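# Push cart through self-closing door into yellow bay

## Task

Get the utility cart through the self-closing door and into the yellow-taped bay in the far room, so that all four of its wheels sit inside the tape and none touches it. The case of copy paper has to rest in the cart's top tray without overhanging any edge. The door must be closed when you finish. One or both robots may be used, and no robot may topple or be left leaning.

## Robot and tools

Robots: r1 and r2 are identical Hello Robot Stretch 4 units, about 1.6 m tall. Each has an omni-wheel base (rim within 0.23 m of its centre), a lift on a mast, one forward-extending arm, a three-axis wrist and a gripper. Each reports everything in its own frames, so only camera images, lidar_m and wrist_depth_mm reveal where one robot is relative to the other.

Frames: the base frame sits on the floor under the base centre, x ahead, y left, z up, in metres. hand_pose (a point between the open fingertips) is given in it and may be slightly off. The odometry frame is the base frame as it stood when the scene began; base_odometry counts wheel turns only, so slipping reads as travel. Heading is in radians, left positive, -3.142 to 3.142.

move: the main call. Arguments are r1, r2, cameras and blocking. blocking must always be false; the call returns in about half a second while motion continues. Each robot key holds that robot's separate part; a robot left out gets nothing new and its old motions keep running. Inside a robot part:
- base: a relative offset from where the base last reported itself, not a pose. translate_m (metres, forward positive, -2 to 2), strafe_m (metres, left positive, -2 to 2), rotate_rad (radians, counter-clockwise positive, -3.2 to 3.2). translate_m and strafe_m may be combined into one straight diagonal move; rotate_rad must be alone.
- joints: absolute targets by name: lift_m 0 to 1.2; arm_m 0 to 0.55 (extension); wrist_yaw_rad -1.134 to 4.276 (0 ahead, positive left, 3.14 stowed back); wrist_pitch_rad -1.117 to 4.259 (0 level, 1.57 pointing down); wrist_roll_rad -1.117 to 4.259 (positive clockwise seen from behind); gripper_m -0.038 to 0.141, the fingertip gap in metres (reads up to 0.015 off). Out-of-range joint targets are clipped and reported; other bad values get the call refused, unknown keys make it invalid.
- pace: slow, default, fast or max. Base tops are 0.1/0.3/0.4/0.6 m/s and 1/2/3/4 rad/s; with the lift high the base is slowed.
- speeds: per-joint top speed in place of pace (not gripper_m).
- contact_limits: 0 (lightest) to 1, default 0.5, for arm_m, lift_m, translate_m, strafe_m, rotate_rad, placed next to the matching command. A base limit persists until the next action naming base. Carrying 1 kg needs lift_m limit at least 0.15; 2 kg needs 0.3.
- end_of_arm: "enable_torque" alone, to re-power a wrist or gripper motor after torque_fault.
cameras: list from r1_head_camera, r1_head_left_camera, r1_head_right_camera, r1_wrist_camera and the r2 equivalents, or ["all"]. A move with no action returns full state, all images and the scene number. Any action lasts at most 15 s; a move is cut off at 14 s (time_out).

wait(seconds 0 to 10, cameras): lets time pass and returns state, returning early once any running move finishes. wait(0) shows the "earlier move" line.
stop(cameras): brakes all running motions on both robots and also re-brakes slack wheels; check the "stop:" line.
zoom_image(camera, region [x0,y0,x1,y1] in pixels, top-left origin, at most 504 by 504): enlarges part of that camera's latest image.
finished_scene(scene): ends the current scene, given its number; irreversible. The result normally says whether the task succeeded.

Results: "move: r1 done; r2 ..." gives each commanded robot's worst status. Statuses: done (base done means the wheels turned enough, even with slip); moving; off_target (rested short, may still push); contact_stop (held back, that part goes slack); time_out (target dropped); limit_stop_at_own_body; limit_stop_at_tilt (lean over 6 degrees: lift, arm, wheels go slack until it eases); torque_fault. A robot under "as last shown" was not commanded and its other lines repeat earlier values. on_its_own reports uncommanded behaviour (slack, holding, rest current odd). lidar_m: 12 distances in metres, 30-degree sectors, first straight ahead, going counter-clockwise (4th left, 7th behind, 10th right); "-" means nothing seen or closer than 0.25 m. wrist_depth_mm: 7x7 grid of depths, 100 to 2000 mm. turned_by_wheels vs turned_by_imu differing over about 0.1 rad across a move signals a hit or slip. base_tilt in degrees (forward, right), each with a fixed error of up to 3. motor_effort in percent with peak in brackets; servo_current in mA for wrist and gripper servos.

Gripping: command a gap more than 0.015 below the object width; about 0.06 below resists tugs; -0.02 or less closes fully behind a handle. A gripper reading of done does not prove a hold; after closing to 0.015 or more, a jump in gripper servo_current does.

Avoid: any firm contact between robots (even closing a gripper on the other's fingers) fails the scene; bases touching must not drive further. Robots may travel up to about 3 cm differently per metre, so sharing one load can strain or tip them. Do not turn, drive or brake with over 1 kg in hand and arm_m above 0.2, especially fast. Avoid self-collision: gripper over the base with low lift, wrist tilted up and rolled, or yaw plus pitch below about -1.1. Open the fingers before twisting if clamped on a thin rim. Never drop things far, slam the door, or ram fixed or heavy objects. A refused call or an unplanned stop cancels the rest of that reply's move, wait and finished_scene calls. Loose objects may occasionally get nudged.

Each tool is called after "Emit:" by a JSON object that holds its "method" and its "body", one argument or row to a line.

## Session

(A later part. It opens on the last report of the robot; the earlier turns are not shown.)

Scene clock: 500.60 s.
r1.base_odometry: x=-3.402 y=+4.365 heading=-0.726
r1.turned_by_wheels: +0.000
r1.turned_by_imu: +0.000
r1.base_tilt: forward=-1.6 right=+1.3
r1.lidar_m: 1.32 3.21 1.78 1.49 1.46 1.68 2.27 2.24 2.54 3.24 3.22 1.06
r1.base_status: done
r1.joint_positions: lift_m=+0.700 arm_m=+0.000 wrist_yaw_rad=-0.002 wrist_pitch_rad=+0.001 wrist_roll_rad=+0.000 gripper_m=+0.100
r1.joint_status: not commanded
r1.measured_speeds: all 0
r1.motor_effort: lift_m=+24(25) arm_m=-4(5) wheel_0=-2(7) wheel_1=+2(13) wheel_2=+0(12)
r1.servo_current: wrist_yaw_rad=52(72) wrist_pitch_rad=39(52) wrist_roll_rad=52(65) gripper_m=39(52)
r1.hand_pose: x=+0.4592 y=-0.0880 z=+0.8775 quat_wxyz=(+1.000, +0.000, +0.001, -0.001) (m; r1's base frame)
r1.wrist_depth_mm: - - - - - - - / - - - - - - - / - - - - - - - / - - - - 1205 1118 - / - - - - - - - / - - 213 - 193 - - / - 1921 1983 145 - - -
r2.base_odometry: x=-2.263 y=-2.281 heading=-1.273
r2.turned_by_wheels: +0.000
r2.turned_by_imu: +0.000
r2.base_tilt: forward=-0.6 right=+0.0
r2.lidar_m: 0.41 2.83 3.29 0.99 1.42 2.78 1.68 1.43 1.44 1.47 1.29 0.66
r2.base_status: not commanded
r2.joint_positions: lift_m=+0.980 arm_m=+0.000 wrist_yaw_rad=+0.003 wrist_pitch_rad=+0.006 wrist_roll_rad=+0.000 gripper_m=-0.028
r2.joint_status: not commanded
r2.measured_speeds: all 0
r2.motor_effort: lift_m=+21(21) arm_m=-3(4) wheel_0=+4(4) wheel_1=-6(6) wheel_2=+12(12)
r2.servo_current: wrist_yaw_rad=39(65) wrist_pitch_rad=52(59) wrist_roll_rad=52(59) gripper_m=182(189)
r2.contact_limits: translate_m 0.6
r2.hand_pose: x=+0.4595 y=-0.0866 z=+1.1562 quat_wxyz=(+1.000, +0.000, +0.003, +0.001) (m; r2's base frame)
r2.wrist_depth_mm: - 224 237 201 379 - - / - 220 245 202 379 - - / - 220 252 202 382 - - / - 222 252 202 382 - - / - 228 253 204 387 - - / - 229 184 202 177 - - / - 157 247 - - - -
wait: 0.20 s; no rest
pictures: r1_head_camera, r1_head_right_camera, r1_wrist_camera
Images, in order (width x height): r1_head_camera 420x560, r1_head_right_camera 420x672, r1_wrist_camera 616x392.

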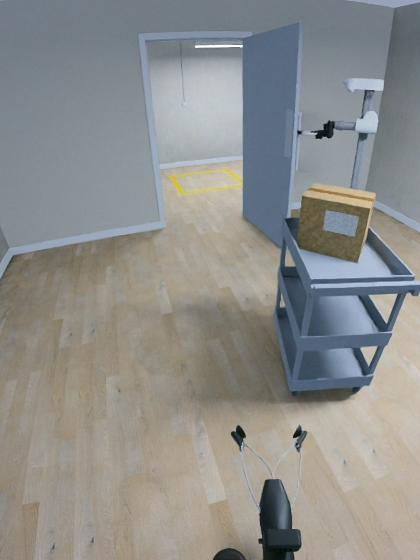

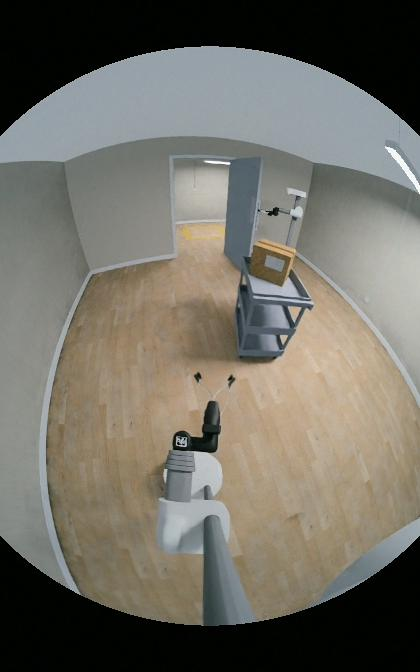

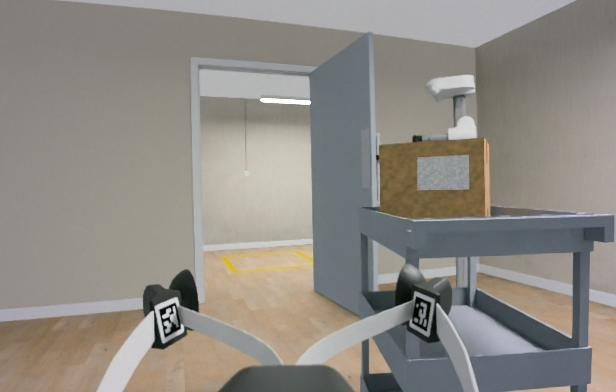

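Emit:
{"method": "move", "body": {
  "blocking": false,
  "r1": {"base":{"strafe_m":-0.48},"joints":{"wrist_roll_rad":1.57,"gripper_m":0.1},"pace":"default"}
}}

Emit:
{"method": "wait", "body": {
  "seconds": 4
}}

Emit:
{"method": "wait", "body": {
  "seconds": 2
}}

Emit:
{"method": "move", "body": {
  "blocking": false,
  "r1": {"base":{"rotate_rad":-0.06}}
}}

Emit:
{"method": "wait", "body": {
  "seconds": 1.5
}}

Emit:
{"method": "wait", "body": {
  "seconds": 0.1,
  "cameras": ["r1_head_camera","r1_head_right_camera","r1_wrist_camera"]
}}

Scene clock: 531.57 s.
move: r1 moving
r1.base_odometry: x=-3.426 y=+4.338 heading=-0.726
r1.turned_by_wheels: +0.000
r1.turned_by_imu: +0.000
r1.base_tilt: forward=-1.6 right=+1.3
r1.lidar_m: 1.15 3.27 1.82 1.53 1.50 1.70 2.24 2.25 2.58 3.20 3.18 1.05
r1.base_status: strafe_m moving
r1.joint_positions: lift_m=+0.700 arm_m=+0.000 wrist_yaw_rad=-0.002 wrist_pitch_rad=+0.001 wrist_roll_rad=+0.580 gripper_m=+0.100
r1.joint_status: wrist_roll_rad moving; the others done
r1.measured_speeds: translate_m=-0.001 strafe_m=-0.140 rotate_rad=+0.003 lift_m=+0.000 arm_m=+0.000 wrist_yaw_rad=+0.000 wrist_pitch_rad=+0.000 wrist_roll_rad=+1.818
r1.motor_effort: lift_m=+24(24) arm_m=-4(5) wheel_0=+10(10) wheel_1=-8(10) wheel_2=+0(1)
r1.servo_current: wrist_yaw_rad=46(59) wrist_pitch_rad=39(46) wrist_roll_rad=111(111) gripper_m=39(46)
r1.hand_pose: x=+0.4592 y=-0.0880 z=+0.8775 quat_wxyz=(+0.958, +0.286, +0.000, -0.001) (m; r1's base frame)
r1.wrist_depth_mm: - - - - - - - / - - - - 1160 - - / - - - - 1160 1182 - / - - - - - - - / - - - - - - 854 / - - 215 - 198 866 - / - - - 145 1708 1464 -
r2: as last shown
r2.base_tilt: forward=-0.6 right=+0.1
r2.lidar_m: 0.43 2.86 3.32 1.02 1.44 2.77 1.65 1.44 1.45 1.48 1.28 0.69
r2.servo_current: wrist_yaw_rad=52(52) wrist_pitch_rad=46(52) wrist_roll_rad=39(59) gripper_m=169(182)
r2.contact_limits: translate_m 0.6
r2.wrist_depth_mm: - 225 238 201 379 - - / - 221 245 201 382 - - / - 222 251 202 379 - - / - 222 253 203 384 - - / - 229 253 204 382 - - / - 228 183 202 177 - - / - 156 247 - - - -
pictures: none

Scene clock: 534.00 s.
earlier move: r1 done
r1.base_odometry: x=-3.721 y=+4.006 heading=-0.726
r1.turned_by_wheels: +0.000
r1.turned_by_imu: -0.002
r1.base_tilt: forward=-1.6 right=+1.3
r1.lidar_m: 1.00 3.66 2.30 1.91 1.90 2.21 2.13 2.14 2.44 2.76 2.73 1.06
r1.base_status: done
r1.joint_positions: lift_m=+0.700 arm_m=+0.000 wrist_yaw_rad=-0.002 wrist_pitch_rad=+0.001 wrist_roll_rad=+1.568 gripper_m=+0.100
r1.joint_status: all done
r1.measured_speeds: all 0
r1.motor_effort: lift_m=+24(24) arm_m=-4(5) wheel_0=+2(11) wheel_1=+1(11) wheel_2=+0(2)
r1.servo_current: wrist_yaw_rad=46(72) wrist_pitch_rad=46(46) wrist_roll_rad=59(111) gripper_m=46(52)
r1.hand_pose: x=+0.4592 y=-0.0880 z=+0.8775 quat_wxyz=(+0.708, +0.706, +0.000, -0.001) (m; r1's base frame)
r1.wrist_depth_mm: - - - - - 1708 1205 / - - - - - 1756 1255 / - - - - - 854 866 / - - - 1060 - 866 - / - - - 1160 - 854 - / - - 214 - 198 1499 1281 / - - - 144 - 1863 1255
r2.base_odometry: x=-2.263 y=-2.281 heading=-1.273
r2.turned_by_wheels: +0.000
r2.turned_by_imu: +0.000
r2.base_tilt: forward=-0.6 right=+0.1
r2.lidar_m: 0.42 2.86 3.31 0.97 1.47 2.78 1.67 1.44 1.45 1.47 1.28 0.69
r2.base_status: not commanded
r2.joint_positions: lift_m=+0.980 arm_m=+0.000 wrist_yaw_rad=+0.003 wrist_pitch_rad=+0.006 wrist_roll_rad=+0.000 gripper_m=-0.028
r2.joint_status: not commanded
r2.measured_speeds: all 0
r2.motor_effort: lift_m=+21(21) arm_m=-4(4) wheel_0=+4(4) wheel_1=-5(6) wheel_2=+12(12)
r2.servo_current: wrist_yaw_rad=39(65) wrist_pitch_rad=46(52) wrist_roll_rad=52(59) gripper_m=169(182)
r2.contact_limits: translate_m 0.6
r2.hand_pose: x=+0.4595 y=-0.0866 z=+1.1562 quat_wxyz=(+1.000, +0.000, +0.003, +0.001) (m; r2's base frame)
r2.wrist_depth_mm: - 224 237 202 379 - - / - 221 245 202 379 - - / - 221 251 202 382 - - / - 222 252 203 382 - - / - 229 253 204 384 - - / - 229 184 202 177 - - / - 156 248 - - - -
wait: 2.43 of 4 s (r1 has come to rest)
pictures: none

Scene clock: 536.00 s.
r1.base_odometry: x=-3.721 y=+4.006 heading=-0.726
r1.turned_by_wheels: +0.000
r1.turned_by_imu: +0.000
r1.base_tilt: forward=-1.6 right=+1.3
r1.lidar_m: 0.99 3.68 2.32 1.92 1.91 2.23 2.14 2.13 2.41 2.77 2.75 1.07
r1.base_status: done
r1.joint_positions: lift_m=+0.700 arm_m=+0.000 wrist_yaw_rad=-0.002 wrist_pitch_rad=+0.001 wrist_roll_rad=+1.568 gripper_m=+0.100
r1.joint_status: all done
r1.measured_speeds: all 0
r1.motor_effort: lift_m=+24(24) arm_m=-5(5) wheel_0=+1(11) wheel_1=+1(11) wheel_2=+0(2)
r1.servo_current: wrist_yaw_rad=59(72) wrist_pitch_rad=39(46) wrist_roll_rad=59(111) gripper_m=46(52)
r1.hand_pose: x=+0.4592 y=-0.0880 z=+0.8775 quat_wxyz=(+0.708, +0.706, +0.000, -0.001) (m; r1's base frame)
r1.wrist_depth_mm: - - - - - 1708 1229 / - - - - - 1708 1255 / - - - - - 866 878 / - - - 1078 - 878 - / - - - 1138 - 866 - / - - 214 - 198 1537 1255 / - - - 144 - 1863 1281
r2.base_odometry: x=-2.263 y=-2.281 heading=-1.273
r2.turned_by_wheels: +0.000
r2.turned_by_imu: +0.000
r2.base_tilt: forward=-0.7 right=+0.0
r2.lidar_m: 0.41 2.84 3.30 1.01 1.45 2.78 1.68 1.45 1.45 1.49 1.29 0.67
r2.base_status: not commanded
r2.joint_positions: lift_m=+0.980 arm_m=+0.000 wrist_yaw_rad=+0.003 wrist_pitch_rad=+0.006 wrist_roll_rad=+0.000 gripper_m=-0.028
r2.joint_status: not commanded
r2.measured_speeds: all 0
r2.motor_effort: lift_m=+21(21) arm_m=-4(4) wheel_0=+4(4) wheel_1=-6(6) wheel_2=+12(12)
r2.servo_current: wrist_yaw_rad=46(65) wrist_pitch_rad=39(52) wrist_roll_rad=39(59) gripper_m=169(182)
r2.contact_limits: translate_m 0.6
r2.hand_pose: x=+0.4595 y=-0.0866 z=+1.1562 quat_wxyz=(+1.000, +0.000, +0.003, +0.001) (m; r2's base frame)
r2.wrist_depth_mm: - 225 236 201 382 - - / - 220 245 202 382 - - / - 220 251 201 379 - - / - 223 253 203 384 - - / - 229 254 203 384 - - / - 229 184 202 177 - - / - 156 247 - - - -
wait: 2.00 s; at rest by 0.27 s
pictures: none

Scene clock: 536.50 s.
move: r1 moving
r1.base_odometry: x=-3.721 y=+4.006 heading=-0.786
r1.turned_by_wheels: -0.059
r1.turned_by_imu: -0.060
r1.base_tilt: forward=-1.6 right=+1.3
r1.lidar_m: 1.00 3.66 2.42 1.96 1.90 2.18 2.14 2.13 2.37 2.79 2.76 3.06
r1.base_status: rotate_rad moving
r1.joint_positions: lift_m=+0.700 arm_m=+0.000 wrist_yaw_rad=-0.002 wrist_pitch_rad=+0.001 wrist_roll_rad=+1.568 gripper_m=+0.100
r1.joint_status: not commanded
r1.measured_speeds: all 0
r1.motor_effort: lift_m=+24(24) arm_m=-4(5) wheel_0=+2(7) wheel_1=+2(6) wheel_2=+3(5)
r1.servo_current: wrist_yaw_rad=46(59) wrist_pitch_rad=39(52) wrist_roll_rad=39(59) gripper_m=46(46)
r1.hand_pose: x=+0.4592 y=-0.0880 z=+0.8775 quat_wxyz=(+0.708, +0.706, +0.000, -0.001) (m; r1's base frame)
r1.wrist_depth_mm: - - - - - 1756 1205 / - - - - - 1808 1229 / - - - - - 1756 1229 / - - - 1229 - 891 - / - - - 1078 - 878 - / - - 214 1182 193 854 - / - - - 144 - 1708 1281
r2: as last shown
r2.lidar_m: 0.41 2.83 3.31 1.01 1.46 2.80 1.69 1.45 1.43 1.47 1.29 0.65
r2.motor_effort: lift_m=+21(21) arm_m=-3(4) wheel_0=+4(5) wheel_1=-5(6) wheel_2=+11(12)
r2.servo_current: wrist_yaw_rad=39(59) wrist_pitch_rad=46(52) wrist_roll_rad=46(59) gripper_m=176(176)
r2.contact_limits: translate_m 0.6
r2.wrist_depth_mm: - 224 236 201 379 - - / - 220 247 201 382 - - / - 222 252 202 382 - - / - 223 251 204 382 - - / - 229 253 204 387 - - / - 229 183 202 177 - - / - 156 247 - - - -
pictures: none

Scene clock: 536.63 s.
earlier move: r1 done
r1.base_odometry: x=-3.721 y=+4.006 heading=-0.786
r1.turned_by_wheels: +0.000
r1.turned_by_imu: +0.000
r1.base_tilt: forward=-1.6 right=+1.3
r1.lidar_m: 1.01 3.66 2.43 1.96 1.91 2.16 2.15 2.11 2.36 2.80 2.77 3.07
r1.base_status: done
r1.joint_positions: lift_m=+0.700 arm_m=+0.000 wrist_yaw_rad=-0.002 wrist_pitch_rad=+0.001 wrist_roll_rad=+1.568 gripper_m=+0.100
r1.joint_status: not commanded
r1.measured_speeds: all 0
r1.motor_effort: lift_m=+24(24) arm_m=-5(5) wheel_0=+1(7) wheel_1=+2(6) wheel_2=+3(5)
r1.servo_current: wrist_yaw_rad=52(59) wrist_pitch_rad=39(52) wrist_roll_rad=59(59) gripper_m=39(46)
r1.hand_pose: x=+0.4592 y=-0.0880 z=+0.8775 quat_wxyz=(+0.708, +0.706, +0.000, -0.001) (m; r1's base frame)
r1.wrist_depth_mm: - - - - - 1756 1255 / - - - - - 1708 1281 / - - - - - 1756 1255 / - - - 1182 - 878 - / - - - 1078 - 878 - / - - 214 1160 198 842 - / - - - 144 - 1756 1255
r2.base_odometry: x=-2.263 y=-2.281 heading=-1.273
r2.turned_by_wheels: +0.000
r2.turned_by_imu: +0.000
r2.base_tilt: forward=-0.6 right=+0.1
r2.lidar_m: 0.41 2.82 3.30 1.00 1.40 2.80 1.65 1.44 1.47 1.48 1.28 0.66
r2.base_status: not commanded
r2.joint_positions: lift_m=+0.980 arm_m=+0.000 wrist_yaw_rad=+0.003 wrist_pitch_rad=+0.006 wrist_roll_rad=+0.000 gripper_m=-0.028
r2.joint_status: not commanded
r2.measured_speeds: all 0
r2.motor_effort: lift_m=+21(21) arm_m=-3(4) wheel_0=+4(5) wheel_1=-5(6) wheel_2=+12(12)
r2.servo_current: wrist_yaw_rad=46(59) wrist_pitch_rad=46(52) wrist_roll_rad=46(59) gripper_m=169(176)
r2.contact_limits: translate_m 0.6
r2.hand_pose: x=+0.4595 y=-0.0866 z=+1.1562 quat_wxyz=(+1.000, +0.000, +0.003, +0.001) (m; r2's base frame)
r2.wrist_depth_mm: - 224 236 201 382 - - / - 221 245 201 379 - - / - 222 252 202 382 - - / - 223 252 203 384 - - / - 229 252 204 384 - - / - 228 184 202 177 - - / - 156 247 - - - -
wait: 0.13 of 1.5 s (r1 has come to rest)
pictures: none

Scene clock: 536.73 s.
r1.base_odometry: x=-3.721 y=+4.006 heading=-0.786
r1.turned_by_wheels: +0.000
r1.turned_by_imu: +0.000
r1.base_tilt: forward=-1.6 right=+1.3
r1.lidar_m: 1.00 3.66 2.40 1.96 1.90 2.14 2.13 2.11 2.36 2.78 2.76 3.08
r1.base_status: done
r1.joint_positions: lift_m=+0.700 arm_m=+0.000 wrist_yaw_rad=-0.002 wrist_pitch_rad=+0.001 wrist_roll_rad=+1.568 gripper_m=+0.100
r1.joint_status: not commanded
r1.measured_speeds: all 0
r1.motor_effort: lift_m=+24(24) arm_m=-4(5) wheel_0=+2(7) wheel_1=+2(6) wheel_2=+3(5)
r1.servo_current: wrist_yaw_rad=46(59) wrist_pitch_rad=39(52) wrist_roll_rad=46(59) gripper_m=39(46)
r1.hand_pose: x=+0.4592 y=-0.0880 z=+0.8775 quat_wxyz=(+0.708, +0.706, +0.000, -0.001) (m; r1's base frame)
r1.wrist_depth_mm: - - - - - 1756 1229 / - - - - - 1756 1229 / - - - - - 1808 1255 / - - - 1182 - 878 - / - - - 1098 - 866 - / - - 214 1182 197 854 - / - - - 144 - 1708 1281
r2.base_odometry: x=-2.263 y=-2.281 heading=-1.273
r2.turned_by_wheels: +0.000
r2.turned_by_imu: +0.000
r2.base_tilt: forward=-0.6 right=+0.1
r2.lidar_m: 0.42 2.83 3.30 1.02 1.46 2.78 1.68 1.45 1.44 1.48 1.29 0.70
r2.base_status: not commanded
r2.joint_positions: lift_m=+0.980 arm_m=+0.000 wrist_yaw_rad=+0.003 wrist_pitch_rad=+0.006 wrist_roll_rad=+0.000 gripper_m=-0.028
r2.joint_status: not commanded
r2.measured_speeds: all 0
r2.motor_effort: lift_m=+21(21) arm_m=-3(4) wheel_0=+4(5) wheel_1=-5(6) wheel_2=+12(12)
r2.servo_current: wrist_yaw_rad=46(59) wrist_pitch_rad=46(52) wrist_roll_rad=46(59) gripper_m=176(176)
r2.contact_limits: translate_m 0.6
r2.hand_pose: x=+0.4595 y=-0.0866 z=+1.1562 quat_wxyz=(+1.000, +0.000, +0.003, +0.001) (m; r2's base frame)
r2.wrist_depth_mm: - 225 237 201 382 - - / - 221 246 202 382 - - / - 220 251 201 382 - - / - 224 253 203 382 - - / - 229 253 204 382 - - / - 229 183 202 177 - - / - 157 247 - - - -
wait: 0.10 s; no rest
pictures: r1_head_camera, r1_head_right_camera, r1_wrist_camera
Images, in order (width x height): r1_head_camera 420x560, r1_head_right_camera 420x672, r1_wrist_camera 616x392.

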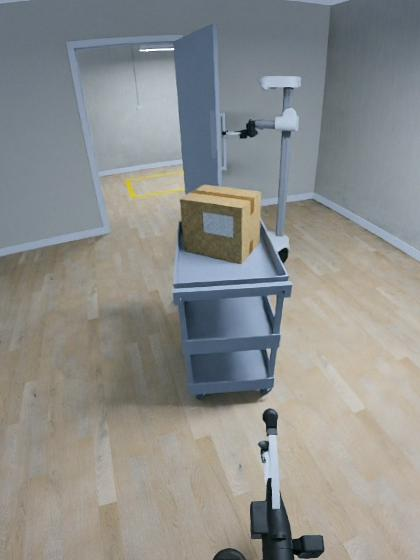

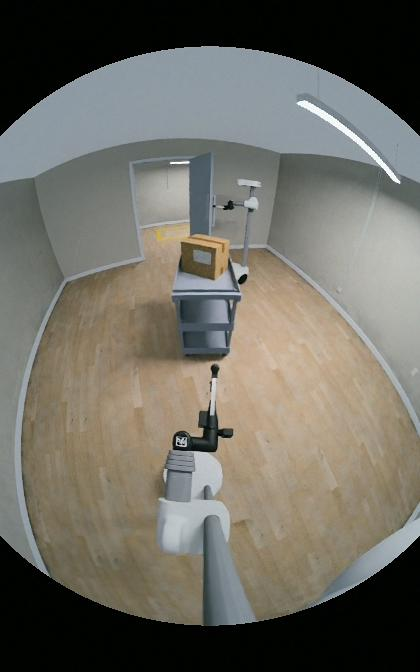

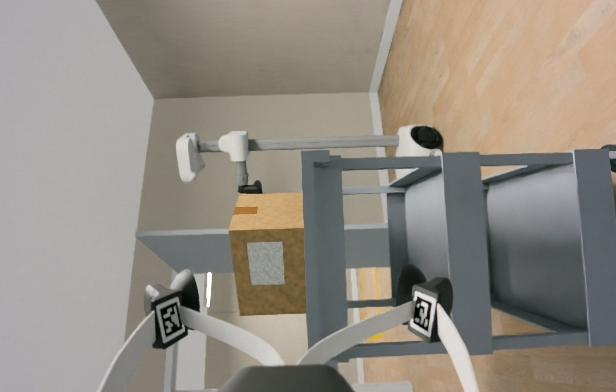

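Emit:
{"method": "move", "body": {
  "blocking": false,
  "r1": {"base":{"translate_m":0.45,"strafe_m":0.07},"joints":{"lift_m":0.67}}
}}

Emit:
{"method": "wait", "body": {
  "seconds": 3
}}

Emit:
{"method": "wait", "body": {
  "seconds": 0.5,
  "cameras": ["r1_head_camera","r1_wrist_camera"]
}}

Scene clock: 545.40 s.
move: r1 moving
r1.base_odometry: x=-3.695 y=+3.987 heading=-0.785
r1.turned_by_wheels: +0.000
r1.turned_by_imu: +0.000
r1.base_tilt: forward=-1.6 right=+1.3
r1.lidar_m: 0.96 3.65 2.42 1.93 1.92 2.18 2.18 2.15 2.38 2.78 2.77 3.06
r1.base_status: translate_m moving; strafe_m moving
r1.joint_positions: lift_m=+0.673 arm_m=+0.000 wrist_yaw_rad=-0.002 wrist_pitch_rad=+0.001 wrist_roll_rad=+1.568 gripper_m=+0.100
r1.joint_status: lift_m moving
r1.measured_speeds: translate_m=+0.121 strafe_m=+0.019 rotate_rad=-0.004 lift_m=-0.044 arm_m=+0.000 wrist_yaw_rad=+0.000 wrist_pitch_rad=+0.000 wrist_roll_rad=+0.000
r1.motor_effort: lift_m=+14(25) arm_m=-4(4) wheel_0=+5(7) wheel_1=+9(9) wheel_2=-8(9)
r1.servo_current: wrist_yaw_rad=46(72) wrist_pitch_rad=39(46) wrist_roll_rad=65(65) gripper_m=39(52)
r1.hand_pose: x=+0.4592 y=-0.0880 z=+0.8510 quat_wxyz=(+0.708, +0.706, +0.000, -0.001) (m; r1's base frame)
r1.wrist_depth_mm: - - - - - 1708 1182 / - - - - - 1708 1205 / - - - - - 1756 1229 / - - - 1160 - 854 - / - - 1098 1078 - 854 - / - - 215 1138 193 820 - / - - - 144 - 1661 1255
r2: as last shown
r2.base_tilt: forward=-0.6 right=+0.0
r2.lidar_m: 0.42 2.85 3.31 1.00 1.44 2.79 1.65 1.44 1.44 1.47 1.27 0.68
r2.motor_effort: lift_m=+21(21) arm_m=-4(4) wheel_0=+4(4) wheel_1=-6(6) wheel_2=+12(12)
r2.servo_current: wrist_yaw_rad=46(52) wrist_pitch_rad=39(52) wrist_roll_rad=46(52) gripper_m=169(182)
r2.contact_limits: translate_m 0.6
r2.wrist_depth_mm: - 225 236 201 379 - - / - 221 245 201 379 - - / - 222 251 202 382 - - / - 222 252 203 384 - - / - 228 253 204 384 - - / - 229 183 202 177 - - / - 156 246 - - - -
pictures: none

Scene clock: 547.90 s.
earlier move: r1 done
r1.base_odometry: x=-3.353 y=+3.737 heading=-0.785
r1.turned_by_wheels: +0.000
r1.turned_by_imu: +0.000
r1.base_tilt: forward=-1.6 right=+1.3
r1.lidar_m: 0.56 3.25 2.50 2.06 2.03 2.23 2.57 2.57 2.85 2.72 2.66 0.61
r1.base_status: done
r1.joint_positions: lift_m=+0.670 arm_m=+0.000 wrist_yaw_rad=-0.002 wrist_pitch_rad=+0.001 wrist_roll_rad=+1.568 gripper_m=+0.100
r1.joint_status: all done
r1.measured_speeds: all 0
r1.motor_effort: lift_m=+13(25) arm_m=-4(5) wheel_0=+3(7) wheel_1=+1(10) wheel_2=+0(10)
r1.servo_current: wrist_yaw_rad=52(72) wrist_pitch_rad=39(52) wrist_roll_rad=26(65) gripper_m=39(52)
r1.hand_pose: x=+0.4592 y=-0.0880 z=+0.8484 quat_wxyz=(+0.708, +0.706, +0.000, -0.001) (m; r1's base frame)
r1.wrist_depth_mm: - - - 430 - 1618 1182 / - - - 424 1921 627 - / - - - 421 - - - / - - 654 415 - - - / - - 668 413 - - - / - - 215 353 193 - - / - - - 141 - 1808 -
r2.base_odometry: x=-2.263 y=-2.281 heading=-1.273
r2.turned_by_wheels: +0.000
r2.turned_by_imu: +0.000
r2.base_tilt: forward=-0.7 right=+0.1
r2.lidar_m: 0.42 2.85 3.29 1.00 1.44 2.73 1.67 1.45 1.45 1.45 1.29 0.67
r2.base_status: not commanded
r2.joint_positions: lift_m=+0.980 arm_m=+0.000 wrist_yaw_rad=+0.003 wrist_pitch_rad=+0.006 wrist_roll_rad=+0.000 gripper_m=-0.028
r2.joint_status: not commanded
r2.measured_speeds: all 0
r2.motor_effort: lift_m=+21(21) arm_m=-4(4) wheel_0=+4(4) wheel_1=-5(6) wheel_2=+12(12)
r2.servo_current: wrist_yaw_rad=46(59) wrist_pitch_rad=52(52) wrist_roll_rad=46(59) gripper_m=176(182)
r2.contact_limits: translate_m 0.6
r2.hand_pose: x=+0.4595 y=-0.0866 z=+1.1562 quat_wxyz=(+1.000, +0.000, +0.003, +0.001) (m; r2's base frame)
r2.wrist_depth_mm: - 224 236 201 382 - - / - 221 246 200 379 - - / - 221 252 202 384 - - / - 223 253 203 382 - - / - 229 253 204 387 - - / - 229 183 202 177 - - / - 157 247 - - - -
wait: 2.50 of 3 s (r1 has come to rest)
pictures: none

Scene clock: 548.40 s.
r1.base_odometry: x=-3.353 y=+3.737 heading=-0.785
r1.turned_by_wheels: +0.000
r1.turned_by_imu: +0.000
r1.base_tilt: forward=-1.5 right=+1.2
r1.lidar_m: 0.56 3.23 2.54 2.04 2.02 2.25 2.60 2.54 2.87 2.70 2.66 0.60
r1.base_status: done
r1.joint_positions: lift_m=+0.670 arm_m=+0.000 wrist_yaw_rad=-0.002 wrist_pitch_rad=+0.001 wrist_roll_rad=+1.568 gripper_m=+0.100
r1.joint_status: all done
r1.measured_speeds: all 0
r1.motor_effort: lift_m=+13(25) arm_m=-4(5) wheel_0=+3(7) wheel_1=+1(10) wheel_2=+0(10)
r1.servo_current: wrist_yaw_rad=59(72) wrist_pitch_rad=46(52) wrist_roll_rad=46(65) gripper_m=46(52)
r1.hand_pose: x=+0.4592 y=-0.0880 z=+0.8484 quat_wxyz=(+0.708, +0.706, +0.000, -0.001) (m; r1's base frame)
r1.wrist_depth_mm: - - - 433 - 1537 1182 / - - - 424 1921 627 - / - - - 424 - - - / - - 654 415 - - - / - - 683 410 - - - / - - 215 349 193 - - / - - - 141 - 1756 -
r2.base_odometry: x=-2.263 y=-2.281 heading=-1.273
r2.turned_by_wheels: +0.000
r2.turned_by_imu: +0.000
r2.base_tilt: forward=-0.6 right=+0.1
r2.lidar_m: 0.43 2.85 3.32 0.99 1.45 2.79 1.65 1.44 1.46 1.47 1.28 0.68
r2.base_status: not commanded
r2.joint_positions: lift_m=+0.980 arm_m=+0.000 wrist_yaw_rad=+0.003 wrist_pitch_rad=+0.006 wrist_roll_rad=+0.000 gripper_m=-0.028
r2.joint_status: not commanded
r2.measured_speeds: all 0
r2.motor_effort: lift_m=+21(21) arm_m=-4(4) wheel_0=+4(4) wheel_1=-5(6) wheel_2=+11(12)
r2.servo_current: wrist_yaw_rad=46(59) wrist_pitch_rad=46(52) wrist_roll_rad=46(59) gripper_m=176(182)
r2.contact_limits: translate_m 0.6
r2.hand_pose: x=+0.4595 y=-0.0866 z=+1.1562 quat_wxyz=(+1.000, +0.000, +0.003, +0.001) (m; r2's base frame)
r2.wrist_depth_mm: - 224 237 201 379 - - / - 221 246 202 382 - - / - 221 251 202 379 - - / - 222 253 203 382 - - / - 229 253 203 382 - - / - 229 184 202 177 - - / - 156 247 - - - -
wait: 0.50 s; at rest by 0.27 s
pictures: r1_head_camera, r1_wrist_camera
Images, in order (width x height): r1_head_camera 420x560, r1_wrist_camera 616x392.

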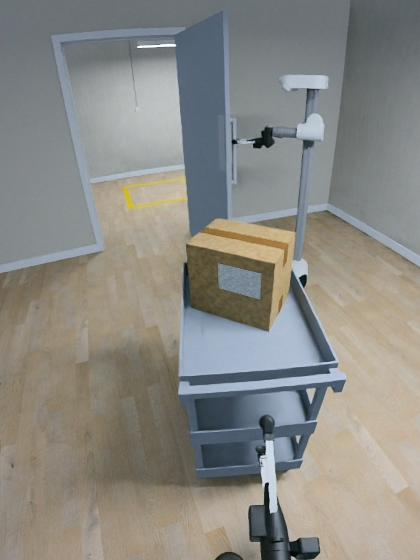

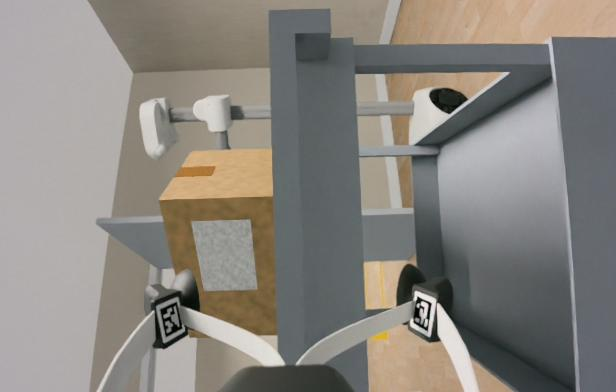

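Emit:
{"method": "move", "body": {
  "blocking": false,
  "r1": {"base":{"translate_m":0.225,"strafe_m":-0.03},"joints":{"lift_m":0.685},"pace":"slow","contact_limits":{"translate_m":0.2}}
}}

Emit:
{"method": "wait", "body": {
  "seconds": 4
}}

Emit:
{"method": "wait", "body": {
  "seconds": 0.1,
  "cameras": ["r1_head_camera","r1_wrist_camera"]
}}

Scene clock: 557.17 s.
move: r1 moving
r1.base_odometry: x=-3.345 y=+3.727 heading=-0.785
r1.turned_by_wheels: +0.000
r1.turned_by_imu: +0.000
r1.base_tilt: forward=-1.6 right=+1.3
r1.lidar_m: 0.52 3.19 2.52 2.07 2.03 2.23 2.58 2.58 2.86 2.69 2.67 0.57
r1.base_status: translate_m moving; strafe_m moving
r1.joint_positions: lift_m=+0.684 arm_m=+0.000 wrist_yaw_rad=-0.002 wrist_pitch_rad=+0.001 wrist_roll_rad=+1.568 gripper_m=+0.100
r1.joint_status: lift_m moving
r1.measured_speeds: translate_m=+0.048 strafe_m=-0.006 rotate_rad=-0.001 lift_m=+0.012 arm_m=+0.000 wrist_yaw_rad=+0.000 wrist_pitch_rad=+0.000 wrist_roll_rad=+0.000
r1.motor_effort: lift_m=+24(26) arm_m=-5(5) wheel_0=+6(6) wheel_1=+5(7) wheel_2=-5(6)
r1.servo_current: wrist_yaw_rad=52(65) wrist_pitch_rad=39(46) wrist_roll_rad=33(59) gripper_m=46(46)
r1.contact_limits: translate_m 0.2
r1.hand_pose: x=+0.4592 y=-0.0880 z=+0.8622 quat_wxyz=(+0.708, +0.706, +0.000, -0.001) (m; r1's base frame)
r1.wrist_depth_mm: - - - 364 - 1576 1205 / - - - - - 1756 - / - - - 759 1863 - - / - - 640 627 - - - / - - 668 647 - - - / - - 216 340 193 - - / - - - 144 - 1756 -
r2: as last shown
r2.lidar_m: 0.41 2.88 3.33 0.99 1.43 2.78 1.63 1.45 1.46 1.47 1.29 0.68
r2.motor_effort: lift_m=+21(21) arm_m=-4(4) wheel_0=+4(4) wheel_1=-6(6) wheel_2=+12(12)
r2.servo_current: wrist_yaw_rad=46(52) wrist_pitch_rad=46(52) wrist_roll_rad=39(52) gripper_m=176(182)
r2.contact_limits: translate_m 0.6
r2.wrist_depth_mm: - 225 237 200 382 - - / - 220 246 201 382 - - / - 221 251 202 382 - - / - 223 252 203 384 - - / - 228 253 203 384 - - / - 228 184 203 176 - - / - 156 247 - - - -
pictures: none

Scene clock: 560.20 s.
earlier move: r1 done
r1.base_odometry: x=-3.215 y=+3.557 heading=-0.785
r1.turned_by_wheels: +0.000
r1.turned_by_imu: -0.001
r1.base_tilt: forward=-1.6 right=+1.3
r1.lidar_m: 0.37 0.38 2.67 2.16 2.14 2.34 2.81 2.78 3.07 2.59 2.56 0.44
r1.base_status: done
r1.joint_positions: lift_m=+0.685 arm_m=+0.000 wrist_yaw_rad=-0.002 wrist_pitch_rad=+0.002 wrist_roll_rad=+1.568 gripper_m=+0.100
r1.joint_status: all done
r1.measured_speeds: all 0
r1.motor_effort: lift_m=+24(27) arm_m=+4(5) wheel_0=+3(9) wheel_1=+2(7) wheel_2=-6(9)
r1.servo_current: wrist_yaw_rad=52(72) wrist_pitch_rad=33(52) wrist_roll_rad=52(65) gripper_m=39(52)
r1.contact_limits: translate_m 0.2
r1.hand_pose: x=+0.4591 y=-0.0880 z=+0.8620 quat_wxyz=(+0.708, +0.706, +0.000, -0.002) (m; r1's base frame)
r1.wrist_depth_mm: - - - - 273 293 301 / - - - 264 264 1756 1229 / - - 1863 258 256 1618 - / - - 539 248 251 - - / - 492 477 242 244 - - / - - 215 181 196 - - / - 544 544 142 232 - -
r2.base_odometry: x=-2.263 y=-2.281 heading=-1.273
r2.turned_by_wheels: +0.000
r2.turned_by_imu: +0.000
r2.base_tilt: forward=-0.6 right=+0.1
r2.lidar_m: 0.43 2.89 3.31 0.95 1.34 2.76 1.65 1.43 1.46 1.48 1.29 0.68
r2.base_status: not commanded
r2.joint_positions: lift_m=+0.980 arm_m=+0.000 wrist_yaw_rad=+0.003 wrist_pitch_rad=+0.006 wrist_roll_rad=+0.000 gripper_m=-0.028
r2.joint_status: not commanded
r2.measured_speeds: all 0
r2.motor_effort: lift_m=+21(21) arm_m=-4(4) wheel_0=+3(4) wheel_1=-5(6) wheel_2=+12(12)
r2.servo_current: wrist_yaw_rad=52(59) wrist_pitch_rad=52(52) wrist_roll_rad=33(59) gripper_m=176(182)
r2.contact_limits: translate_m 0.6
r2.hand_pose: x=+0.4595 y=-0.0866 z=+1.1562 quat_wxyz=(+1.000, +0.000, +0.003, +0.001) (m; r2's base frame)
r2.wrist_depth_mm: - 225 237 201 379 - - / - 220 245 202 379 - - / - 221 251 202 379 - - / - 222 253 204 384 - - / - 229 252 203 384 - - / - 229 184 201 177 - - / - 156 247 - - - -
wait: 3.03 of 4 s (r1 has come to rest)
pictures: none

Scene clock: 560.30 s.
r1.base_odometry: x=-3.215 y=+3.557 heading=-0.785
r1.turned_by_wheels: +0.000
r1.turned_by_imu: +0.000
r1.base_tilt: forward=-1.6 right=+1.2
r1.lidar_m: 0.37 0.38 2.66 2.16 2.12 2.33 2.80 2.76 3.06 2.58 2.57 0.46
r1.base_status: done
r1.joint_positions: lift_m=+0.685 arm_m=+0.000 wrist_yaw_rad=-0.002 wrist_pitch_rad=+0.002 wrist_roll_rad=+1.568 gripper_m=+0.100
r1.joint_status: all done
r1.measured_speeds: all 0
r1.motor_effort: lift_m=+24(27) arm_m=+4(5) wheel_0=+3(9) wheel_1=+2(7) wheel_2=-6(9)
r1.servo_current: wrist_yaw_rad=46(72) wrist_pitch_rad=46(52) wrist_roll_rad=52(65) gripper_m=39(52)
r1.contact_limits: translate_m 0.2
r1.hand_pose: x=+0.4591 y=-0.0880 z=+0.8620 quat_wxyz=(+0.708, +0.706, +0.000, -0.002) (m; r1's base frame)
r1.wrist_depth_mm: - - - - 273 293 306 / - - - 264 264 1661 1229 / - - 1863 259 257 1618 - / - - 544 248 250 - - / - 488 477 241 243 - - / - - 215 181 197 - - / - 549 544 142 233 - -
r2.base_odometry: x=-2.263 y=-2.281 heading=-1.273
r2.turned_by_wheels: +0.000
r2.turned_by_imu: +0.000
r2.base_tilt: forward=-0.6 right=+0.1
r2.lidar_m: 0.42 2.88 3.31 0.95 1.33 2.79 1.65 1.44 1.45 1.47 1.29 0.67
r2.base_status: not commanded
r2.joint_positions: lift_m=+0.980 arm_m=+0.000 wrist_yaw_rad=+0.003 wrist_pitch_rad=+0.006 wrist_roll_rad=+0.000 gripper_m=-0.028
r2.joint_status: not commanded
r2.measured_speeds: all 0
r2.motor_effort: lift_m=+21(21) arm_m=-4(4) wheel_0=+4(4) wheel_1=-5(6) wheel_2=+12(12)
r2.servo_current: wrist_yaw_rad=52(59) wrist_pitch_rad=52(52) wrist_roll_rad=52(59) gripper_m=176(182)
r2.contact_limits: translate_m 0.6
r2.hand_pose: x=+0.4595 y=-0.0866 z=+1.1562 quat_wxyz=(+1.000, +0.000, +0.003, +0.001) (m; r2's base frame)
r2.wrist_depth_mm: - 225 237 201 379 - - / - 221 246 202 379 - - / - 221 252 202 382 - - / - 223 253 203 382 - - / - 228 253 203 384 - - / - 228 183 202 177 - - / - 156 248 - - - -
wait: 0.10 s; no rest
pictures: r1_head_camera, r1_wrist_camera
Images, in order (width x height): r1_head_camera 420x560, r1_wrist_camera 616x392.

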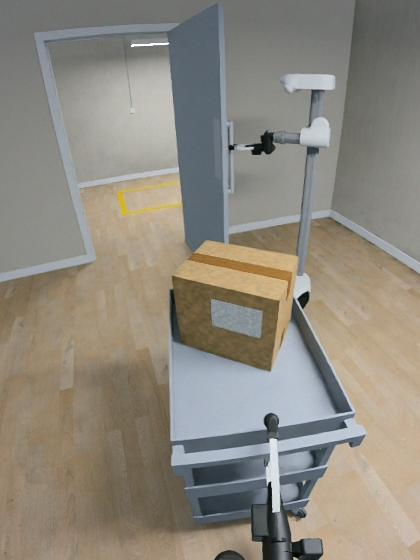

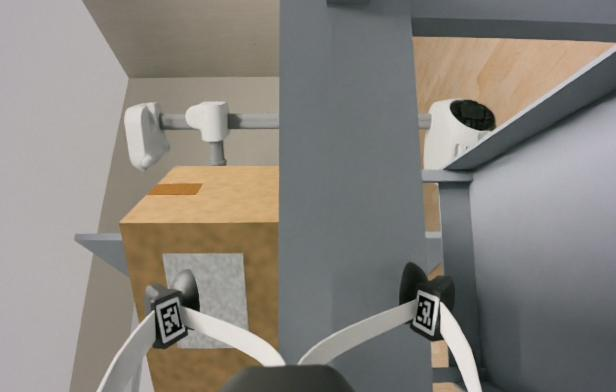

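Emit:
{"method": "move", "body": {
  "blocking": false,
  "r1": {"joints":{"gripper_m":-0.03}}
}}

Emit:
{"method": "wait", "body": {
  "seconds": 2
}}

Emit:
{"method": "wait", "body": {
  "seconds": 0.1,
  "cameras": ["r1_head_camera","r1_wrist_camera"]
}}

Scene clock: 567.93 s.
move: r1 moving
r1.base_odometry: x=-3.215 y=+3.557 heading=-0.785
r1.turned_by_wheels: +0.000
r1.turned_by_imu: +0.000
r1.base_tilt: forward=-1.6 right=+1.3
r1.lidar_m: 0.36 0.37 2.65 2.17 2.13 2.37 2.78 2.76 3.07 2.58 2.56 0.44
r1.base_status: not commanded
r1.joint_positions: lift_m=+0.685 arm_m=+0.000 wrist_yaw_rad=-0.002 wrist_pitch_rad=+0.004 wrist_roll_rad=+1.568 gripper_m=+0.084
r1.joint_status: gripper_m moving
r1.measured_speeds: translate_m=+0.000 strafe_m=+0.000 rotate_rad=+0.000 lift_m=+0.000 arm_m=+0.000 wrist_yaw_rad=+0.000 wrist_pitch_rad=+0.018 wrist_roll_rad=+0.000
r1.motor_effort: lift_m=+24(25) arm_m=+4(4) wheel_0=+3(4) wheel_1=+2(3) wheel_2=-6(7)
r1.servo_current: wrist_yaw_rad=65(65) wrist_pitch_rad=46(52) wrist_roll_rad=39(59) gripper_m=98(98)
r1.contact_limits: translate_m 0.2
r1.hand_pose: x=+0.4591 y=-0.0880 z=+0.8617 quat_wxyz=(+0.708, +0.706, +0.001, -0.002) (m; r1's base frame)
r1.wrist_depth_mm: - - - - 276 293 306 / - - - 264 264 1708 1205 / - - 1863 258 257 1661 - / - - 549 249 251 - - / - 480 480 241 245 - - / - - 211 182 196 - - / - 554 544 139 233 - -
r2: as last shown
r2.lidar_m: 0.43 2.83 3.30 0.95 1.38 2.78 1.69 1.47 1.46 1.48 1.26 0.67
r2.motor_effort: lift_m=+20(21) arm_m=-3(4) wheel_0=+4(4) wheel_1=-5(6) wheel_2=+12(12)
r2.servo_current: wrist_yaw_rad=46(52) wrist_pitch_rad=46(52) wrist_roll_rad=59(59) gripper_m=176(182)
r2.contact_limits: translate_m 0.6
r2.wrist_depth_mm: - 225 237 201 379 - - / - 221 245 202 382 - - / - 222 251 202 384 - - / - 222 252 203 379 - - / - 229 253 204 384 - - / - 229 184 202 177 - - / - 156 247 - - - -
pictures: none

Scene clock: 569.43 s.
earlier move: r1 done
r1.base_odometry: x=-3.215 y=+3.557 heading=-0.785
r1.turned_by_wheels: +0.000
r1.turned_by_imu: +0.000
r1.base_tilt: forward=-1.6 right=+1.3
r1.lidar_m: 0.38 0.39 2.66 2.15 2.13 2.37 2.77 2.76 3.06 2.60 2.57 0.44
r1.base_status: not commanded
r1.joint_positions: lift_m=+0.685 arm_m=+0.000 wrist_yaw_rad=-0.002 wrist_pitch_rad=+0.006 wrist_roll_rad=+1.568 gripper_m=-0.029
r1.joint_status: all done
r1.measured_speeds: all 0
r1.motor_effort: lift_m=+24(25) arm_m=+4(4) wheel_0=+2(4) wheel_1=+2(3) wheel_2=-2(7)
r1.servo_current: wrist_yaw_rad=59(65) wrist_pitch_rad=46(52) wrist_roll_rad=46(59) gripper_m=78(189)
r1.contact_limits: translate_m 0.2
r1.hand_pose: x=+0.4591 y=-0.0880 z=+0.8611 quat_wxyz=(+0.708, +0.706, +0.001, -0.003) (m; r1's base frame)
r1.wrist_depth_mm: - - - 254 257 1537 1138 / - - - 249 252 1661 - / - - 1808 244 246 1576 - / - - 512 238 241 - - / - 477 473 178 236 - - / - - 187 198 182 - - / - 150 549 161 225 132 -
r2.base_odometry: x=-2.263 y=-2.281 heading=-1.273
r2.turned_by_wheels: +0.000
r2.turned_by_imu: +0.000
r2.base_tilt: forward=-0.6 right=+0.0
r2.lidar_m: 0.43 2.88 3.28 0.96 1.40 2.79 1.64 1.46 1.44 1.45 1.31 0.70
r2.base_status: not commanded
r2.joint_positions: lift_m=+0.980 arm_m=+0.000 wrist_yaw_rad=+0.003 wrist_pitch_rad=+0.006 wrist_roll_rad=+0.000 gripper_m=-0.028
r2.joint_status: not commanded
r2.measured_speeds: all 0
r2.motor_effort: lift_m=+21(21) arm_m=-4(4) wheel_0=+4(4) wheel_1=-5(6) wheel_2=+12(12)
r2.servo_current: wrist_yaw_rad=46(59) wrist_pitch_rad=46(52) wrist_roll_rad=52(59) gripper_m=176(182)
r2.contact_limits: translate_m 0.6
r2.hand_pose: x=+0.4595 y=-0.0866 z=+1.1562 quat_wxyz=(+1.000, +0.000, +0.003, +0.001) (m; r2's base frame)
r2.wrist_depth_mm: - 224 236 201 377 - - / - 220 245 202 382 - - / - 222 252 202 384 - - / - 223 253 202 384 - - / - 229 251 203 384 - - / - 228 184 202 177 - - / - 156 247 - - - -
wait: 1.50 of 2 s (r1 has come to rest)
pictures: none

Scene clock: 569.53 s.
r1.base_odometry: x=-3.215 y=+3.557 heading=-0.785
r1.turned_by_wheels: +0.000
r1.turned_by_imu: +0.000
r1.base_tilt: forward=-1.6 right=+1.3
r1.lidar_m: 0.37 0.37 2.67 2.18 2.12 2.35 2.77 2.74 3.06 2.59 2.56 0.46
r1.base_status: not commanded
r1.joint_positions: lift_m=+0.685 arm_m=+0.000 wrist_yaw_rad=-0.002 wrist_pitch_rad=+0.006 wrist_roll_rad=+1.568 gripper_m=-0.029
r1.joint_status: all done
r1.measured_speeds: all 0
r1.motor_effort: lift_m=+24(25) arm_m=+4(4) wheel_0=+2(4) wheel_1=+2(3) wheel_2=-2(7)
r1.servo_current: wrist_yaw_rad=33(65) wrist_pitch_rad=46(52) wrist_roll_rad=46(59) gripper_m=85(189)
r1.contact_limits: translate_m 0.2
r1.hand_pose: x=+0.4591 y=-0.0880 z=+0.8611 quat_wxyz=(+0.708, +0.706, +0.001, -0.003) (m; r1's base frame)
r1.wrist_depth_mm: - - - 255 257 1618 1118 / - - - 249 251 1618 - / - - 1863 244 246 1576 - / - - 508 238 240 - - / - 473 473 177 236 - - / - - 186 198 183 - - / - 150 544 161 224 132 -
r2.base_odometry: x=-2.263 y=-2.281 heading=-1.273
r2.turned_by_wheels: +0.000
r2.turned_by_imu: +0.000
r2.base_tilt: forward=-0.7 right=+0.1
r2.lidar_m: 0.41 2.84 3.29 0.96 1.35 2.81 1.65 1.44 1.46 1.43 1.28 0.68
r2.base_status: not commanded
r2.joint_positions: lift_m=+0.980 arm_m=+0.000 wrist_yaw_rad=+0.003 wrist_pitch_rad=+0.006 wrist_roll_rad=+0.000 gripper_m=-0.028
r2.joint_status: not commanded
r2.measured_speeds: all 0
r2.motor_effort: lift_m=+21(21) arm_m=-4(4) wheel_0=+4(4) wheel_1=-6(6) wheel_2=+12(12)
r2.servo_current: wrist_yaw_rad=59(59) wrist_pitch_rad=46(52) wrist_roll_rad=59(59) gripper_m=176(182)
r2.contact_limits: translate_m 0.6
r2.hand_pose: x=+0.4595 y=-0.0866 z=+1.1562 quat_wxyz=(+1.000, +0.000, +0.003, +0.001) (m; r2's base frame)
r2.wrist_depth_mm: - 225 236 201 379 - - / - 221 245 200 379 - - / - 221 251 202 382 - - / - 222 251 204 382 - - / - 228 252 204 384 - - / - 229 184 202 176 - - / - 157 248 - - - -
wait: 0.10 s; no rest
pictures: r1_head_camera, r1_wrist_camera
Images, in order (width x height): r1_head_camera 420x560, r1_wrist_camera 616x392.

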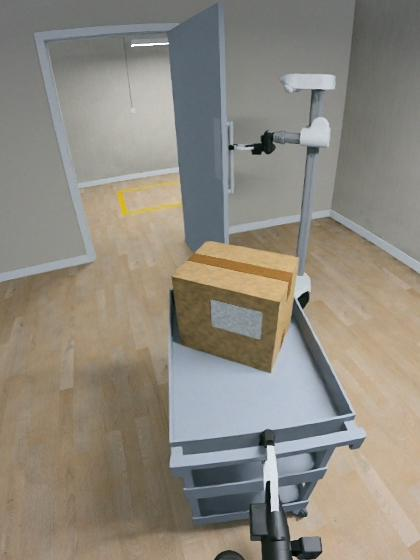

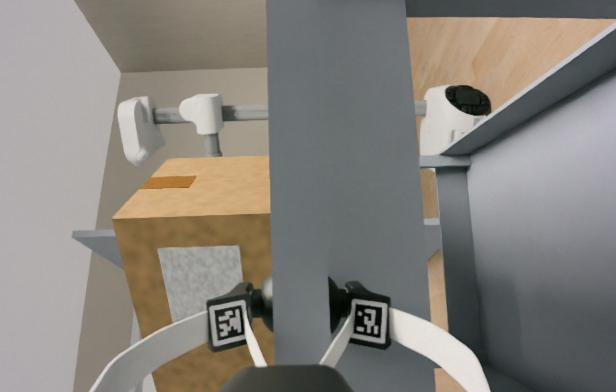

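Emit:
{"method": "move", "body": {
  "blocking": false,
  "r1": {"base":{"strafe_m":-0.15},"pace":"slow","contact_limits":{"strafe_m":0.6}}
}}

Emit:
{"method": "wait", "body": {
  "seconds": 3
}}

Emit:
{"method": "move", "body": {
  "blocking": false,
  "r1": {"base":{"rotate_rad":0.19},"pace":"slow"}
}}

Emit:
{"method": "wait", "body": {
  "seconds": 2
}}

Emit:
{"method": "wait", "body": {
  "seconds": 0.1,
  "cameras": ["r1_head_camera","r1_head_right_camera","r1_wrist_camera"]
}}

Scene clock: 584.50 s.
move: r1 moving
r1.base_odometry: x=-3.225 y=+3.547 heading=-0.785
r1.turned_by_wheels: +0.000
r1.turned_by_imu: +0.000
r1.base_tilt: forward=-1.6 right=+1.2
r1.lidar_m: 0.36 0.39 2.64 2.17 2.14 2.36 2.78 2.75 3.06 2.60 2.55 0.43
r1.base_status: strafe_m moving
r1.joint_positions: lift_m=+0.685 arm_m=+0.000 wrist_yaw_rad=+0.000 wrist_pitch_rad=+0.006 wrist_roll_rad=+1.568 gripper_m=-0.029
r1.joint_status: not commanded
r1.measured_speeds: translate_m=+0.000 strafe_m=-0.055 rotate_rad=+0.001 lift_m=+0.000 arm_m=+0.000 wrist_yaw_rad=+0.025 wrist_pitch_rad=+0.000 wrist_roll_rad=+0.001
r1.motor_effort: lift_m=+24(24) arm_m=+4(4) wheel_0=+7(8) wheel_1=-6(7) wheel_2=+1(3)
r1.servo_current: wrist_yaw_rad=33(59) wrist_pitch_rad=46(52) wrist_roll_rad=39(65) gripper_m=72(85)
r1.contact_limits: strafe_m 0.6
r1.hand_pose: x=+0.4592 y=-0.0875 z=+0.8611 quat_wxyz=(+0.708, +0.706, +0.002, -0.002) (m; r1's base frame)
r1.wrist_depth_mm: - - - 250 252 1661 1182 / - - - 246 247 1661 - / - - - 182 242 - - / - 564 496 237 238 - - / - 480 477 176 235 - - / - - 206 198 184 - - / - 155 549 162 225 132 -
r2: as last shown
r2.base_tilt: forward=-0.6 right=+0.1
r2.lidar_m: 0.43 2.85 3.33 0.95 1.36 2.77 1.64 1.43 1.46 1.46 1.28 0.69
r2.motor_effort: lift_m=+21(21) arm_m=-4(4) wheel_0=+4(4) wheel_1=-5(6) wheel_2=+12(12)
r2.servo_current: wrist_yaw_rad=46(52) wrist_pitch_rad=46(52) wrist_roll_rad=52(59) gripper_m=176(182)
r2.contact_limits: translate_m 0.6
r2.wrist_depth_mm: - 225 237 201 379 - - / - 221 246 201 379 - - / - 222 251 202 382 - - / - 223 253 202 382 - - / - 227 253 203 382 - - / - 228 184 202 177 - - / - 156 247 - - - -
pictures: none

Scene clock: 586.63 s.
earlier move: r1 done
r1.base_odometry: x=-3.321 y=+3.451 heading=-0.785
r1.turned_by_wheels: +0.000
r1.turned_by_imu: +0.000
r1.base_tilt: forward=-1.6 right=+1.3
r1.lidar_m: 0.34 0.32 2.81 2.32 2.27 2.52 2.74 2.72 3.00 2.44 2.43 0.45
r1.base_status: done
r1.joint_positions: lift_m=+0.685 arm_m=+0.000 wrist_yaw_rad=+0.004 wrist_pitch_rad=+0.006 wrist_roll_rad=+1.568 gripper_m=-0.029
r1.joint_status: not commanded
r1.measured_speeds: all 0
r1.motor_effort: lift_m=+24(25) arm_m=+4(4) wheel_0=+3(12) wheel_1=-3(8) wheel_2=+1(3)
r1.servo_current: wrist_yaw_rad=52(72) wrist_pitch_rad=39(59) wrist_roll_rad=52(65) gripper_m=78(85)
r1.contact_limits: strafe_m 0.6
r1.hand_pose: x=+0.4596 y=-0.0864 z=+0.8611 quat_wxyz=(+0.708, +0.706, +0.003, -0.001) (m; r1's base frame)
r1.wrist_depth_mm: - - - - 307 312 312 / - - - - 287 1708 1182 / - - - 1808 266 1618 - / - - - 256 253 1661 - / - 525 473 236 240 - - / - 473 462 200 182 - - / - 155 492 163 218 132 -
r2.base_odometry: x=-2.263 y=-2.281 heading=-1.273
r2.turned_by_wheels: +0.000
r2.turned_by_imu: +0.000
r2.base_tilt: forward=-0.7 right=+0.1
r2.lidar_m: 0.44 2.88 3.31 0.95 1.14 2.80 1.67 1.45 1.46 1.46 1.28 0.69
r2.base_status: not commanded
r2.joint_positions: lift_m=+0.980 arm_m=+0.000 wrist_yaw_rad=+0.003 wrist_pitch_rad=+0.006 wrist_roll_rad=+0.000 gripper_m=-0.028
r2.joint_status: not commanded
r2.measured_speeds: all 0
r2.motor_effort: lift_m=+21(21) arm_m=-4(4) wheel_0=+4(4) wheel_1=-6(6) wheel_2=+12(12)
r2.servo_current: wrist_yaw_rad=46(59) wrist_pitch_rad=46(52) wrist_roll_rad=39(65) gripper_m=176(182)
r2.contact_limits: translate_m 0.6
r2.hand_pose: x=+0.4595 y=-0.0866 z=+1.1562 quat_wxyz=(+1.000, +0.000, +0.003, +0.001) (m; r2's base frame)
r2.wrist_depth_mm: - 224 237 201 379 - - / - 220 245 202 379 - - / - 222 251 202 382 - - / - 222 252 203 382 - - / - 229 252 203 384 - - / - 228 183 202 177 - - / - 157 247 - - - -
wait: 2.13 of 3 s (r1 has come to rest)
pictures: none

Scene clock: 587.13 s.
move: r1 moving
r1.base_odometry: x=-3.321 y=+3.451 heading=-0.664
r1.turned_by_wheels: +0.121
r1.turned_by_imu: +0.121
r1.base_tilt: forward=-1.7 right=+1.3
r1.lidar_m: 0.34 0.39 2.63 2.27 2.28 2.71 2.71 2.70 2.80 2.42 2.43 0.45
r1.base_status: rotate_rad moving
r1.joint_positions: lift_m=+0.685 arm_m=+0.000 wrist_yaw_rad=-0.006 wrist_pitch_rad=+0.002 wrist_roll_rad=+1.568 gripper_m=-0.029
r1.joint_status: not commanded
r1.measured_speeds: translate_m=-0.004 strafe_m=-0.001 rotate_rad=+0.386 lift_m=+0.000 arm_m=+0.000 wrist_yaw_rad=-0.039 wrist_pitch_rad=-0.020 wrist_roll_rad=+0.000
r1.motor_effort: lift_m=+24(24) arm_m=+4(4) wheel_0=-8(10) wheel_1=-3(7) wheel_2=-8(8)
r1.servo_current: wrist_yaw_rad=59(65) wrist_pitch_rad=46(52) wrist_roll_rad=39(72) gripper_m=65(78)
r1.hand_pose: x=+0.4587 y=-0.0891 z=+0.8621 quat_wxyz=(+0.708, +0.706, -0.001, -0.003) (m; r1's base frame)
r1.wrist_depth_mm: - - - - 282 309 1098 / - - - 260 264 1708 1229 / - - - 251 251 1618 - / - - 634 244 241 - - / - 480 469 173 231 - - / - - 185 - 183 - - / - 152 500 126 212 134 -
r2: as last shown
r2.base_tilt: forward=-0.6 right=+0.1
r2.lidar_m: 0.42 2.84 3.31 0.94 1.19 2.78 1.66 1.44 1.47 1.48 1.30 0.66
r2.motor_effort: lift_m=+21(21) arm_m=-4(4) wheel_0=+3(4) wheel_1=-6(6) wheel_2=+12(12)
r2.servo_current: wrist_yaw_rad=52(59) wrist_pitch_rad=39(52) wrist_roll_rad=52(52) gripper_m=176(182)
r2.contact_limits: translate_m 0.6
r2.wrist_depth_mm: - 225 237 200 379 - - / - 221 245 201 379 - - / - 221 250 202 379 - - / - 223 253 203 382 - - / - 228 253 204 384 - - / - 229 184 202 177 - - / - 156 247 - - - -
pictures: none

Scene clock: 587.80 s.
earlier move: r1 done
r1.base_odometry: x=-3.321 y=+3.451 heading=-0.595
r1.turned_by_wheels: +0.069
r1.turned_by_imu: +0.069
r1.base_tilt: forward=-1.6 right=+1.2
r1.lidar_m: 0.37 0.37 2.55 2.29 2.30 2.82 2.71 2.74 2.70 2.39 2.44 0.42
r1.base_status: done
r1.joint_positions: lift_m=+0.685 arm_m=+0.000 wrist_yaw_rad=-0.003 wrist_pitch_rad=+0.002 wrist_roll_rad=+1.568 gripper_m=-0.029
r1.joint_status: not commanded
r1.measured_speeds: all 0
r1.motor_effort: lift_m=+24(24) arm_m=+4(4) wheel_0=-3(10) wheel_1=-3(7) wheel_2=-1(10)
r1.servo_current: wrist_yaw_rad=59(65) wrist_pitch_rad=46(52) wrist_roll_rad=65(72) gripper_m=65(78)
r1.hand_pose: x=+0.4590 y=-0.0882 z=+0.8622 quat_wxyz=(+0.708, +0.706, +0.000, -0.002) (m; r1's base frame)
r1.wrist_depth_mm: - - - 239 239 1537 1229 / - - - - 236 1576 - / - - 615 233 234 - - / - 473 466 172 232 - - / - - 488 169 230 - - / - - 189 185 227 - - / - 151 569 130 225 133 -
r2.base_odometry: x=-2.263 y=-2.281 heading=-1.273
r2.turned_by_wheels: +0.000
r2.turned_by_imu: +0.000
r2.base_tilt: forward=-0.7 right=+0.1
r2.lidar_m: 0.43 2.87 3.29 0.94 1.22 2.77 1.66 1.46 1.46 1.49 1.25 0.68
r2.base_status: not commanded
r2.joint_positions: lift_m=+0.980 arm_m=+0.000 wrist_yaw_rad=+0.003 wrist_pitch_rad=+0.006 wrist_roll_rad=+0.000 gripper_m=-0.028
r2.joint_status: not commanded
r2.measured_speeds: all 0
r2.motor_effort: lift_m=+21(21) arm_m=-3(4) wheel_0=+4(4) wheel_1=-6(6) wheel_2=+12(12)
r2.servo_current: wrist_yaw_rad=52(59) wrist_pitch_rad=52(52) wrist_roll_rad=52(59) gripper_m=169(182)
r2.contact_limits: translate_m 0.6
r2.hand_pose: x=+0.4595 y=-0.0866 z=+1.1562 quat_wxyz=(+1.000, +0.000, +0.003, +0.001) (m; r2's base frame)
r2.wrist_depth_mm: - 224 237 201 382 - - / - 221 245 202 379 - - / - 221 251 202 379 - - / - 223 252 203 382 - - / - 228 253 204 384 - - / - 228 184 202 177 - - / - 157 246 - - - -
wait: 0.67 of 2 s (r1 has come to rest)
pictures: none

Scene clock: 587.90 s.
r1.base_odometry: x=-3.321 y=+3.451 heading=-0.595
r1.turned_by_wheels: +0.000
r1.turned_by_imu: +0.000
r1.base_tilt: forward=-1.6 right=+1.3
r1.lidar_m: 0.39 0.39 2.52 2.26 2.30 2.81 2.73 2.73 2.73 2.43 2.45 0.43
r1.base_status: done
r1.joint_positions: lift_m=+0.685 arm_m=+0.000 wrist_yaw_rad=-0.003 wrist_pitch_rad=+0.002 wrist_roll_rad=+1.568 gripper_m=-0.029
r1.joint_status: not commanded
r1.measured_speeds: all 0
r1.motor_effort: lift_m=+24(24) arm_m=+4(4) wheel_0=-3(10) wheel_1=-2(7) wheel_2=-1(10)
r1.servo_current: wrist_yaw_rad=39(65) wrist_pitch_rad=39(52) wrist_roll_rad=33(72) gripper_m=59(78)
r1.hand_pose: x=+0.4590 y=-0.0882 z=+0.8622 quat_wxyz=(+0.708, +0.706, +0.000, -0.002) (m; r1's base frame)
r1.wrist_depth_mm: - - - 238 238 1537 1229 / - - - - 236 1537 - / - - 615 233 234 - - / - 466 466 172 231 - - / - - 488 170 229 - - / - - 189 185 227 - - / - 151 564 130 224 133 -
r2.base_odometry: x=-2.263 y=-2.281 heading=-1.273
r2.turned_by_wheels: +0.000
r2.turned_by_imu: +0.000
r2.base_tilt: forward=-0.6 right=+0.1
r2.lidar_m: 0.44 2.87 3.29 0.90 1.24 2.78 1.67 1.45 1.44 1.45 1.29 0.69
r2.base_status: not commanded
r2.joint_positions: lift_m=+0.980 arm_m=+0.000 wrist_yaw_rad=+0.003 wrist_pitch_rad=+0.006 wrist_roll_rad=+0.000 gripper_m=-0.028
r2.joint_status: not commanded
r2.measured_speeds: all 0
r2.motor_effort: lift_m=+21(21) arm_m=-4(4) wheel_0=+4(4) wheel_1=-6(6) wheel_2=+12(12)
r2.servo_current: wrist_yaw_rad=52(59) wrist_pitch_rad=39(52) wrist_roll_rad=59(59) gripper_m=176(182)
r2.contact_limits: translate_m 0.6
r2.hand_pose: x=+0.4595 y=-0.0866 z=+1.1562 quat_wxyz=(+1.000, +0.000, +0.003, +0.001) (m; r2's base frame)
r2.wrist_depth_mm: - 224 237 201 377 - - / - 220 246 202 379 - - / - 222 251 201 382 - - / - 223 253 203 382 - - / - 228 253 204 384 - - / - 229 183 202 177 - - / - 157 248 - - - -
wait: 0.10 s; no rest
pictures: r1_head_camera, r1_head_right_camera, r1_wrist_camera
Images, in order (width x height): r1_head_camera 420x560, r1_head_right_camera 420x672, r1_wrist_camera 616x392.

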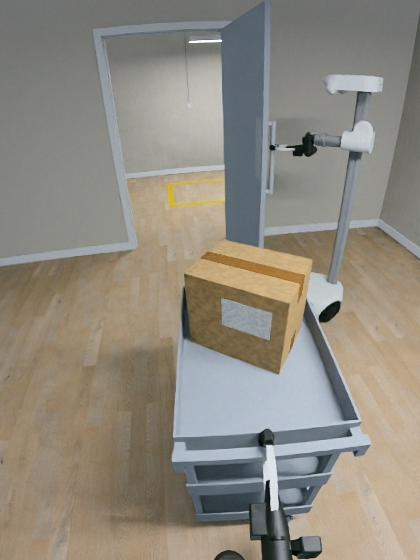

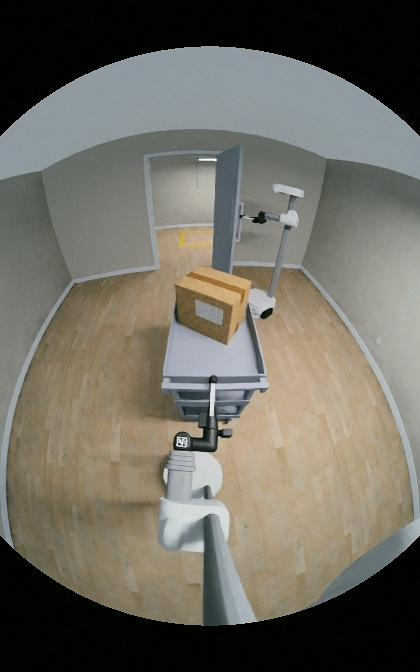

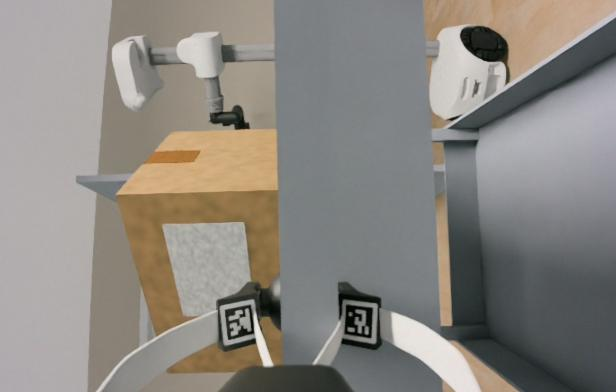

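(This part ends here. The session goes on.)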